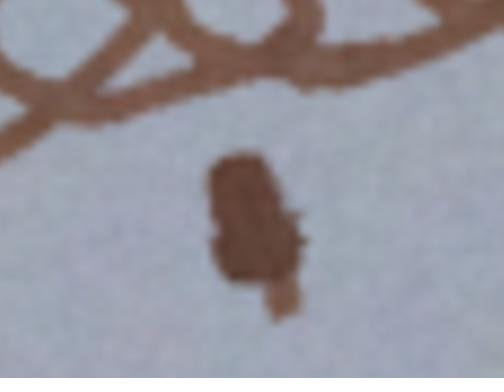

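Emit:
{"name": "move", "arguments": {"target": [[0,0,0,0,0,0,1,0,0,0.02,0.025,0,0.180,-0.9],[0,0,0,0,0,0,1,0,0,0.02,0.025,0,0.1597,-0.9]], "speed": [0.4,0.12], "cameras": []}}

Emit:
{"name": "execute_actions", "arguments": {"actions": [[[0,0,0,0,0,0,1,0,0,0,0,0,-0.001,-0.9],[0,0,0,0,0,0,1,0,0,0,0,0,-0.002,-0.9],[0,0,0,0,0,0,1,0,0,0,0,0,-0.003,-0.9],[0,0,0,0,0,0,1,0,0,0,0,0,-0.004,-0.9],[0,0,0,0,0,0,1,0,0,0,0,0,-0.005,-0.9],[0,0,0,0,0,0,1,0,0,0,0,0,-0.006,-0.9],[0,0,0,0,0,0,1,0,0,0,0,0,-0.007,-0.9],[0,0,0,0,0,0,1,0,0,0,0,0,-0.008,-0.9],[0,0,0,0,0,0,1,0,0,0,0,0,-0.009,-0.9],[0,0,0,0,0,0,1,0,0,0,0,0,-0.010,-0.9],[0,0,0,0,0,0,1,0,0,0,0,0,-0.011,-0.9],[0,0,0,0,0,0,1,0,0,0,0,0,-0.012,-0.9],[0,0,0,0,0,0,1,0,0,0,0,0,-0.013,-0.9],[0,0,0,0,0,0,1,0,0,0,0,0,-0.014,-0.9],[0,0,0,0,0,0,1,0,0,0,0,0,-0.015,-0.9]],[[0,0,0,0,0,0,1,0,0,0,0,0,0.002,-0.9],[0,0,0,0,0,0,1,0,0,0,0,0,0.004,-0.9],[0,0,0,0,0,0,1,0,0,0,0,0,0.006,-0.9],[0,0,0,0,0,0,1,0,0,0,0,0,0.008,-0.9],[0,0,0,0,0,0,1,0,0,0,0,0,0.010,-0.9],[0,0,0,0,0,0,1,0,0,0,0,0,0.012,-0.9],[0,0,0,0,0,0,1,0,0,0,0,0,0.014,-0.9],[0,0,0,0,0,0,1,0,0,0,0,0,0.016,-0.9],[0,0,0,0,0,0,1,0,0,0,0,0,0.018,-0.9],[0,0,0,0,0,0,1,0,0,0,0,0,0.020,-0.9],[0,0,0,0,0,0,1,0,0,0,0,0,0.022,-0.9],[0,0,0,0,0,0,1,0,0,0,0,0,0.024,-0.9],[0,0,0,0,0,0,1,0,0,0,0,0,0.026,-0.9],[0,0,0,0,0,0,1,0,0,0,0,0,0.028,-0.9],[0,0,0,0,0,0,1,0,0,0,0,0,0.030,-0.9]],[[0,0,0,0,0,0,1,0,0,0,0,0,-0.002,-0.9],[0,0,0,0,0,0,1,0,0,0,0,0,-0.004,-0.9],[0,0,0,0,0,0,1,0,0,0,0,0,-0.006,-0.9],[0,0,0,0,0,0,1,0,0,0,0,0,-0.008,-0.9],[0,0,0,0,0,0,1,0,0,0,0,0,-0.010,-0.9],[0,0,0,0,0,0,1,0,0,0,0,0,-0.012,-0.9],[0,0,0,0,0,0,1,0,0,0,0,0,-0.014,-0.9],[0,0,0,0,0,0,1,0,0,0,0,0,-0.016,-0.9],[0,0,0,0,0,0,1,0,0,0,0,0,-0.018,-0.9],[0,0,0,0,0,0,1,0,0,0,0,0,-0.020,-0.9],[0,0,0,0,0,0,1,0,0,0,0,0,-0.022,-0.9],[0,0,0,0,0,0,1,0,0,0,0,0,-0.024,-0.9],[0,0,0,0,0,0,1,0,0,0,0,0,-0.026,-0.9],[0,0,0,0,0,0,1,0,0,0,0,0,-0.028,-0.9],[0,0,0,0,0,0,1,0,0,0,0,0,-0.030,-0.9]]], "cameras": []}}

Scene clock: 279.10 s.
left_arm: end_effector_position=(+0.3923, +0.3348, +0.1109) grip_measured=+1.000 grip_effort_nm=-0.007 end_effector_quat_wxyz=(+0.619, -0.006, +0.785, +0.003) | right_arm: end_effector_position=(+0.4115, -0.0574, +0.1034) grip_measured=-0.652 grip_effort_nm=-1.033 end_effector_quat_wxyz=(+0.503, -0.534, +0.456, +0.503)
Joint names: [wrist pitch, wrist roll, shoulder, wrist yaw, elbow, waist]
Joint positions: left_arm=[1.014 -0.014 1.582 -0.052 0.332 -0.05 0.094] | right_arm=[1.229 0.003 2.415 -1.416 1.268 0.25 0.016]
Joint velocities: within noise
Joint torques (N m): left_arm=[1.69 0.06 -6.39 -0.01 5.15 0.01] | right_arm=[1.14 -0.03 -10.63 0.13 6.35 -0.03]
Heat: left arm: 43 °C; right arm: 45 °C.
Joint targets: left_arm=[1.021 -0.014 1.574 -0.052 0.340 -0.050] | right_arm=[1.227 0.000 2.399 -1.407 1.289 0.250]
move: done
No camera images: "cameras" was empty.

Scene clock: 281.07 s.
left_arm: end_effector_position=(+0.3923, +0.3348, +0.1109) grip_measured=+1.000 grip_effort_nm=-0.007 end_effector_quat_wxyz=(+0.619, -0.006, +0.785, +0.003) | right_arm: end_effector_position=(+0.4155, -0.0633, +0.1034) grip_measured=-0.652 grip_effort_nm=-1.038 end_effector_quat_wxyz=(+0.506, -0.531, +0.460, +0.500)
Joint names: [wrist pitch, wrist roll, shoulder, wrist yaw, elbow, waist]
Joint positions: left_arm=[1.014 -0.014 1.582 -0.052 0.332 -0.05 0.094] | right_arm=[1.229 0.003 2.415 -1.416 1.268 0.235 0.016]
Joint velocities: within noise
Joint torques (N m): left_arm=[1.66 0.01 -6.41 -0.06 5.22 -0.16] | right_arm=[1.14 -0.03 -10.63 0.12 6.37 -0.31]
Heat: left arm: 43 °C; right arm: 45 °C.
Joint targets: left_arm=[1.021 -0.014 1.574 -0.052 0.340 -0.050] | right_arm=[1.227 0.000 2.399 -1.407 1.289 0.232]
Step readings (joint positions of left_arm | right_arm):
0: [1.014 -0.014 1.582 -0.052 0.332 -0.050] | [1.229 0.003 2.415 -1.416 1.268 0.250]
1: [1.014 -0.014 1.582 -0.052 0.332 -0.050] | [1.229 0.003 2.415 -1.416 1.268 0.250]
2: [1.014 -0.014 1.582 -0.052 0.332 -0.050] | [1.229 0.003 2.415 -1.416 1.268 0.250]
4: [1.014 -0.014 1.582 -0.052 0.332 -0.050] | [1.229 0.003 2.415 -1.416 1.268 0.250]
8: [1.014 -0.014 1.582 -0.052 0.332 -0.050] | [1.229 0.003 2.415 -1.416 1.268 0.249]
15: [1.014 -0.014 1.582 -0.052 0.332 -0.050] | [1.229 0.003 2.415 -1.416 1.268 0.242]
16: [1.014 -0.014 1.582 -0.052 0.332 -0.050] | [1.229 0.003 2.415 -1.416 1.268 0.241]
17: [1.014 -0.014 1.582 -0.052 0.332 -0.050] | [1.229 0.003 2.415 -1.416 1.268 0.241]
19: [1.014 -0.014 1.582 -0.052 0.332 -0.050] | [1.229 0.003 2.415 -1.416 1.268 0.241]
23: [1.014 -0.014 1.582 -0.052 0.332 -0.050] | [1.229 0.003 2.415 -1.416 1.268 0.242]
30: [1.014 -0.014 1.582 -0.052 0.332 -0.050] | [1.229 0.003 2.415 -1.416 1.268 0.254]
31: [1.014 -0.014 1.582 -0.052 0.332 -0.050] | [1.229 0.003 2.415 -1.416 1.268 0.256]
32: [1.014 -0.014 1.582 -0.052 0.332 -0.050] | [1.229 0.003 2.415 -1.416 1.268 0.257]
34: [1.014 -0.014 1.582 -0.052 0.332 -0.050] | [1.229 0.003 2.415 -1.416 1.268 0.257]
38: [1.014 -0.014 1.582 -0.052 0.332 -0.050] | [1.229 0.003 2.415 -1.416 1.268 0.257]
45: [1.014 -0.014 1.582 -0.052 0.332 -0.050] | [1.229 0.003 2.415 -1.416 1.268 0.244]
No camera images: "cameras" was empty.

Emit:
{"name": "move", "arguments": {"target": [[0,0,0,0,0,0,1,0,0,0,0.0057,0,0.1412,-0.9],[0,0,0,0,0,0,1,0,0,0,-0.0078,0,0.1237,-0.9],[0,0,0,0,0,0,1,0,0,0.0624,-0.0078,0,0.1237,-0.9]], "speed": [0.3,0.2,0.1], "blend": [0.003,0,0], "cameras": []}}

Emit:
{"name": "move", "arguments": {"target": [[0,0,0,0,0,0,1,0,0,0,-0.0142,0,-0.0166,-0.9],[0,0,0,0,0,0,1,0,0,0,-0.0012,0,-0.0217,-0.9],[0,0,0,0,0,0,1,0,0,0,0.0072,0,-0.0045,-0.9],[0,0,0,0,0,0,1,0,0,0,0.0189,0,-0.0009,-0.9],[0,0,0,0,0,0,1,0,0,0,0.0275,0,0.0062,-0.9],[0,0,0,0,0,0,1,0,0,0,0.0166,0,0.0123,-0.9],[0,0,0,0,0,0,1,0,0,0,0.0082,0,-0.0050,-0.9],[0,0,0,0,0,0,1,0,0,0,-0.0038,0,-0.0085,-0.9],[0,0,0,0,0,0,1,0,0,0,-0.0129,0,-0.0146,-0.9],[0,0,0,0,0,0,1,0,0,0,-0.0175,0,-0.0183,-0.9]], "speed": [0.06], "blend": [0.002,0.002,0.002,0.002,0.002,0.002,0.002,0.002,0,0], "cameras": [], "blocking": false}}

Emit:
{"name": "wait", "arguments": {"seconds": 0.2, "cameras": []}}

Emit:
{"name": "wait", "arguments": {"seconds": 0.2, "cameras": []}}

Emit:
{"name": "wait", "arguments": {"seconds": 0.2, "cameras": []}}

Emit:
{"name": "wait", "arguments": {"seconds": 0.2, "cameras": []}}

Emit:
{"name": "wait", "arguments": {"seconds": 0.2, "cameras": []}}

Emit:
{"name": "wait", "arguments": {"seconds": 0.2, "cameras": []}}

Emit:
{"name": "wait", "arguments": {"seconds": 0.2, "cameras": []}}

Emit:
{"name": "wait", "arguments": {"seconds": 0.2, "cameras": []}}

Emit:
{"name": "wait", "arguments": {"seconds": 0.2, "cameras": []}}

Emit:
{"name": "wait", "arguments": {"seconds": 0.2, "cameras": []}}

Scene clock: 285.70 s.
left_arm: end_effector_position=(+0.3923, +0.3348, +0.1109) grip_measured=+1.000 grip_effort_nm=-0.002 end_effector_quat_wxyz=(+0.619, -0.006, +0.785, +0.003) | right_arm: end_effector_position=(+0.3693, -0.0054, +0.0794) grip_measured=-0.653 grip_effort_nm=-1.033 end_effector_quat_wxyz=(-0.452, +0.554, -0.436, -0.546)
Joint names: [wrist pitch, wrist roll, shoulder, wrist yaw, elbow, waist]
Joint positions: left_arm=[1.014 -0.014 1.582 -0.052 0.332 -0.05 0.094] | right_arm=[1.229 0.003 2.468 -1.417 1.268 0.382 0.016]
Joint velocities: within noise
Joint torques (N m): left_arm=[1.65 0.02 -6.43 -0.06 5.18 0.06] | right_arm=[1.15 -0.04 -8.81 -0.05 6.12 -0.12]
Heat: left arm: 43 °C; right arm: 45 °C.
Joint targets: left_arm=[1.021 -0.014 1.574 -0.052 0.340 -0.050] | right_arm=[1.227 0.000 2.477 -1.423 1.289 0.381]
move: done
No camera images: "cameras" was empty.

speed must be one number or one for each of the 10 targets, got a list of 1; nothing of the call was run

Scene clock: 285.90 s.
left_arm: end_effector_position=(+0.3923, +0.3348, +0.1109) grip_measured=+1.000 grip_effort_nm=-0.007 end_effector_quat_wxyz=(+0.619, -0.006, +0.785, +0.003) | right_arm: end_effector_position=(+0.3693, -0.0054, +0.0794) grip_measured=-0.653 grip_effort_nm=-1.028 end_effector_quat_wxyz=(-0.452, +0.554, -0.436, -0.546)
Joint names: [wrist pitch, wrist roll, shoulder, wrist yaw, elbow, waist]
Joint positions: left_arm=[1.014 -0.014 1.582 -0.052 0.332 -0.05 0.094] | right_arm=[1.229 0.003 2.468 -1.417 1.268 0.382 0.016]
Joint velocities: within noise
Joint torques (N m): left_arm=[1.67 0.03 -6.49 -0.05 5.18 -0.01] | right_arm=[1.15 -0.03 -8.9 -0.05 6.13 -0.12]
Heat: left arm: 43 °C; right arm: 45 °C.
Joint targets: left_arm=[1.021 -0.014 1.574 -0.052 0.340 -0.050] | right_arm=[1.227 0.000 2.477 -1.423 1.289 0.381]
Tool commands: left_gripper/opening=+1.0 right_gripper/opening=-0.9
wait: 0.20 s; at rest by 0.17 s
No camera images: "cameras" was empty.

Scene clock: 286.10 s.
left_arm: end_effector_position=(+0.3923, +0.3348, +0.1109) grip_measured=+1.000 grip_effort_nm=-0.007 end_effector_quat_wxyz=(+0.619, -0.006, +0.785, +0.003) | right_arm: end_effector_position=(+0.3693, -0.0054, +0.0794) grip_measured=-0.653 grip_effort_nm=-1.038 end_effector_quat_wxyz=(-0.452, +0.554, -0.436, -0.546)
Joint names: [wrist pitch, wrist roll, shoulder, wrist yaw, elbow, waist]
Joint positions: left_arm=[1.014 -0.014 1.582 -0.052 0.332 -0.05 0.094] | right_arm=[1.229 0.003 2.468 -1.417 1.268 0.382 0.016]
Joint velocities: within noise
Joint torques (N m): left_arm=[1.65 0.05 -6.3 -0.05 5.26 -0.03] | right_arm=[1.15 -0.04 -8.9 -0.05 6.12 -0.12]
Heat: left arm: 43 °C; right arm: 45 °C.
Joint targets: left_arm=[1.021 -0.014 1.574 -0.052 0.340 -0.050] | right_arm=[1.227 0.000 2.477 -1.423 1.289 0.381]
Tool commands: left_gripper/opening=+1.0 right_gripper/opening=-0.9
wait: 0.20 s; at rest by 0.17 s
No camera images: "cameras" was empty.

Scene clock: 286.30 s.
left_arm: end_effector_position=(+0.3923, +0.3348, +0.1109) grip_measured=+1.000 grip_effort_nm=-0.007 end_effector_quat_wxyz=(+0.619, -0.006, +0.785, +0.003) | right_arm: end_effector_position=(+0.3693, -0.0054, +0.0794) grip_measured=-0.653 grip_effort_nm=-1.033 end_effector_quat_wxyz=(-0.452, +0.554, -0.436, -0.546)
Joint names: [wrist pitch, wrist roll, shoulder, wrist yaw, elbow, waist]
Joint positions: left_arm=[1.014 -0.014 1.582 -0.052 0.332 -0.05 0.094] | right_arm=[1.229 0.003 2.468 -1.417 1.268 0.382 0.016]
Joint velocities: within noise
Joint torques (N m): left_arm=[1.65 0.01 -6.45 -0.06 5.19 -0.03] | right_arm=[1.16 -0.03 -8.91 -0.05 6.12 -0.12]
Heat: left arm: 43 °C; right arm: 45 °C.
Joint targets: left_arm=[1.021 -0.014 1.574 -0.052 0.340 -0.050] | right_arm=[1.227 0.000 2.477 -1.423 1.289 0.381]
Tool commands: left_gripper/opening=+1.0 right_gripper/opening=-0.9
wait: 0.20 s; at rest by 0.17 s
No camera images: "cameras" was empty.

Scene clock: 286.50 s.
left_arm: end_effector_position=(+0.3923, +0.3348, +0.1109) grip_measured=+1.000 grip_effort_nm=-0.002 end_effector_quat_wxyz=(+0.619, -0.006, +0.785, +0.003) | right_arm: end_effector_position=(+0.3693, -0.0054, +0.0794) grip_measured=-0.653 grip_effort_nm=-1.038 end_effector_quat_wxyz=(-0.452, +0.554, -0.436, -0.546)
Joint names: [wrist pitch, wrist roll, shoulder, wrist yaw, elbow, waist]
Joint positions: left_arm=[1.014 -0.014 1.582 -0.052 0.332 -0.05 0.094] | right_arm=[1.229 0.003 2.468 -1.417 1.268 0.382 0.016]
Joint velocities: within noise
Joint torques (N m): left_arm=[1.69 0.04 -6.37 -0.06 5.26 0.01] | right_arm=[1.15 -0.03 -8.88 -0.06 6.12 -0.12]
Heat: left arm: 43 °C; right arm: 45 °C.
Joint targets: left_arm=[1.021 -0.014 1.574 -0.052 0.340 -0.050] | right_arm=[1.227 0.000 2.477 -1.423 1.289 0.381]
Tool commands: left_gripper/opening=+1.0 right_gripper/opening=-0.9
wait: 0.20 s; at rest by 0.17 s
No camera images: "cameras" was empty.

Scene clock: 286.70 s.
left_arm: end_effector_position=(+0.3923, +0.3348, +0.1109) grip_measured=+1.000 grip_effort_nm=-0.007 end_effector_quat_wxyz=(+0.619, -0.006, +0.785, +0.003) | right_arm: end_effector_position=(+0.3693, -0.0054, +0.0794) grip_measured=-0.653 grip_effort_nm=-1.038 end_effector_quat_wxyz=(-0.452, +0.554, -0.436, -0.546)
Joint names: [wrist pitch, wrist roll, shoulder, wrist yaw, elbow, waist]
Joint positions: left_arm=[1.014 -0.014 1.582 -0.052 0.332 -0.05 0.094] | right_arm=[1.229 0.003 2.468 -1.417 1.268 0.382 0.016]
Joint velocities: within noise
Joint torques (N m): left_arm=[1.68 0.03 -6.42 -0.04 5.26 -0.02] | right_arm=[1.15 -0.03 -8.9 -0.05 6.12 -0.12]
Heat: left arm: 43 °C; right arm: 45 °C.
Joint targets: left_arm=[1.021 -0.014 1.574 -0.052 0.340 -0.050] | right_arm=[1.227 0.000 2.477 -1.423 1.289 0.381]
Tool commands: left_gripper/opening=+1.0 right_gripper/opening=-0.9
wait: 0.20 s; at rest by 0.17 s
No camera images: "cameras" was empty.

Scene clock: 286.90 s.
left_arm: end_effector_position=(+0.3923, +0.3348, +0.1109) grip_measured=+1.000 grip_effort_nm=-0.002 end_effector_quat_wxyz=(+0.619, -0.006, +0.785, +0.003) | right_arm: end_effector_position=(+0.3693, -0.0054, +0.0794) grip_measured=-0.653 grip_effort_nm=-1.028 end_effector_quat_wxyz=(-0.452, +0.554, -0.436, -0.546)
Joint names: [wrist pitch, wrist roll, shoulder, wrist yaw, elbow, waist]
Joint positions: left_arm=[1.014 -0.014 1.582 -0.052 0.332 -0.05 0.094] | right_arm=[1.229 0.003 2.468 -1.417 1.268 0.382 0.016]
Joint velocities: within noise
Joint torques (N m): left_arm=[1.66 0.03 -6.28 -0.03 5.15 -0.13] | right_arm=[1.15 -0.03 -8.88 -0.05 6.12 -0.12]
Heat: left arm: 43 °C; right arm: 45 °C.
Joint targets: left_arm=[1.021 -0.014 1.574 -0.052 0.340 -0.050] | right_arm=[1.227 0.000 2.477 -1.423 1.289 0.381]
Tool commands: left_gripper/opening=+1.0 right_gripper/opening=-0.9
wait: 0.20 s; at rest by 0.17 s
No camera images: "cameras" was empty.

Scene clock: 287.10 s.
left_arm: end_effector_position=(+0.3923, +0.3348, +0.1109) grip_measured=+1.000 grip_effort_nm=0.002 end_effector_quat_wxyz=(+0.619, -0.006, +0.785, +0.003) | right_arm: end_effector_position=(+0.3693, -0.0054, +0.0794) grip_measured=-0.653 grip_effort_nm=-1.028 end_effector_quat_wxyz=(-0.452, +0.554, -0.436, -0.546)
Joint names: [wrist pitch, wrist roll, shoulder, wrist yaw, elbow, waist]
Joint positions: left_arm=[1.014 -0.014 1.582 -0.052 0.332 -0.05 0.094] | right_arm=[1.229 0.003 2.468 -1.417 1.268 0.382 0.016]
Joint velocities: within noise
Joint torques (N m): left_arm=[1.65 0.03 -6.37 -0.01 5.22 -0.03] | right_arm=[1.15 -0.03 -8.88 -0.05 6.12 -0.12]
Heat: left arm: 43 °C; right arm: 45 °C.
Joint targets: left_arm=[1.021 -0.014 1.574 -0.052 0.340 -0.050] | right_arm=[1.227 0.000 2.477 -1.423 1.289 0.381]
Tool commands: left_gripper/opening=+1.0 right_gripper/opening=-0.9
wait: 0.20 s; at rest by 0.17 s
No camera images: "cameras" was empty.

Scene clock: 287.30 s.
left_arm: end_effector_position=(+0.3923, +0.3348, +0.1109) grip_measured=+1.000 grip_effort_nm=0.002 end_effector_quat_wxyz=(+0.619, -0.006, +0.785, +0.003) | right_arm: end_effector_position=(+0.3693, -0.0054, +0.0794) grip_measured=-0.653 grip_effort_nm=-1.028 end_effector_quat_wxyz=(-0.452, +0.554, -0.436, -0.546)
Joint names: [wrist pitch, wrist roll, shoulder, wrist yaw, elbow, waist]
Joint positions: left_arm=[1.014 -0.014 1.582 -0.052 0.332 -0.05 0.094] | right_arm=[1.229 0.003 2.468 -1.417 1.268 0.382 0.016]
Joint velocities: within noise
Joint torques (N m): left_arm=[1.65 0.01 -6.49 -0.02 5.19 -0.08] | right_arm=[1.15 -0.04 -8.91 -0.05 6.12 -0.12]
Heat: left arm: 43 °C; right arm: 45 °C.
Joint targets: left_arm=[1.021 -0.014 1.574 -0.052 0.340 -0.050] | right_arm=[1.227 0.000 2.477 -1.423 1.289 0.381]
Tool commands: left_gripper/opening=+1.0 right_gripper/opening=-0.9
wait: 0.20 s; at rest by 0.17 s
No camera images: "cameras" was empty.

Scene clock: 287.50 s.
left_arm: end_effector_position=(+0.3923, +0.3348, +0.1109) grip_measured=+1.000 grip_effort_nm=-0.002 end_effector_quat_wxyz=(+0.619, -0.006, +0.785, +0.003) | right_arm: end_effector_position=(+0.3693, -0.0054, +0.0794) grip_measured=-0.653 grip_effort_nm=-1.033 end_effector_quat_wxyz=(-0.452, +0.554, -0.436, -0.546)
Joint names: [wrist pitch, wrist roll, shoulder, wrist yaw, elbow, waist]
Joint positions: left_arm=[1.014 -0.014 1.582 -0.052 0.332 -0.05 0.094] | right_arm=[1.229 0.003 2.468 -1.417 1.268 0.382 0.016]
Joint velocities: within noise
Joint torques (N m): left_arm=[1.68 0.05 -6.26 -0.06 5.18 0.05] | right_arm=[1.16 -0.03 -8.9 -0.06 6.12 -0.1]
Heat: left arm: 43 °C; right arm: 45 °C.
Joint targets: left_arm=[1.021 -0.014 1.574 -0.052 0.340 -0.050] | right_arm=[1.227 0.000 2.477 -1.423 1.289 0.381]
Tool commands: left_gripper/opening=+1.0 right_gripper/opening=-0.9
wait: 0.20 s; at rest by 0.17 s
No camera images: "cameras" was empty.

Scene clock: 287.70 s.
left_arm: end_effector_position=(+0.3923, +0.3348, +0.1109) grip_measured=+1.000 grip_effort_nm=-0.007 end_effector_quat_wxyz=(+0.619, -0.006, +0.785, +0.003) | right_arm: end_effector_position=(+0.3693, -0.0054, +0.0794) grip_measured=-0.653 grip_effort_nm=-1.033 end_effector_quat_wxyz=(-0.452, +0.554, -0.436, -0.546)
Joint names: [wrist pitch, wrist roll, shoulder, wrist yaw, elbow, waist]
Joint positions: left_arm=[1.014 -0.014 1.582 -0.052 0.332 -0.05 0.094] | right_arm=[1.229 0.003 2.468 -1.417 1.268 0.382 0.016]
Joint velocities: within noise
Joint torques (N m): left_arm=[1.67 0.05 -6.39 -0.07 5.2 -0.01] | right_arm=[1.15 -0.03 -8.9 -0.05 6.12 -0.12]
Heat: left arm: 43 °C; right arm: 45 °C.
Joint targets: left_arm=[1.021 -0.014 1.574 -0.052 0.340 -0.050] | right_arm=[1.227 0.000 2.477 -1.423 1.289 0.381]
Tool commands: left_gripper/opening=+1.0 right_gripper/opening=-0.9
wait: 0.20 s; at rest by 0.17 s
No camera images: "cameras" was empty.


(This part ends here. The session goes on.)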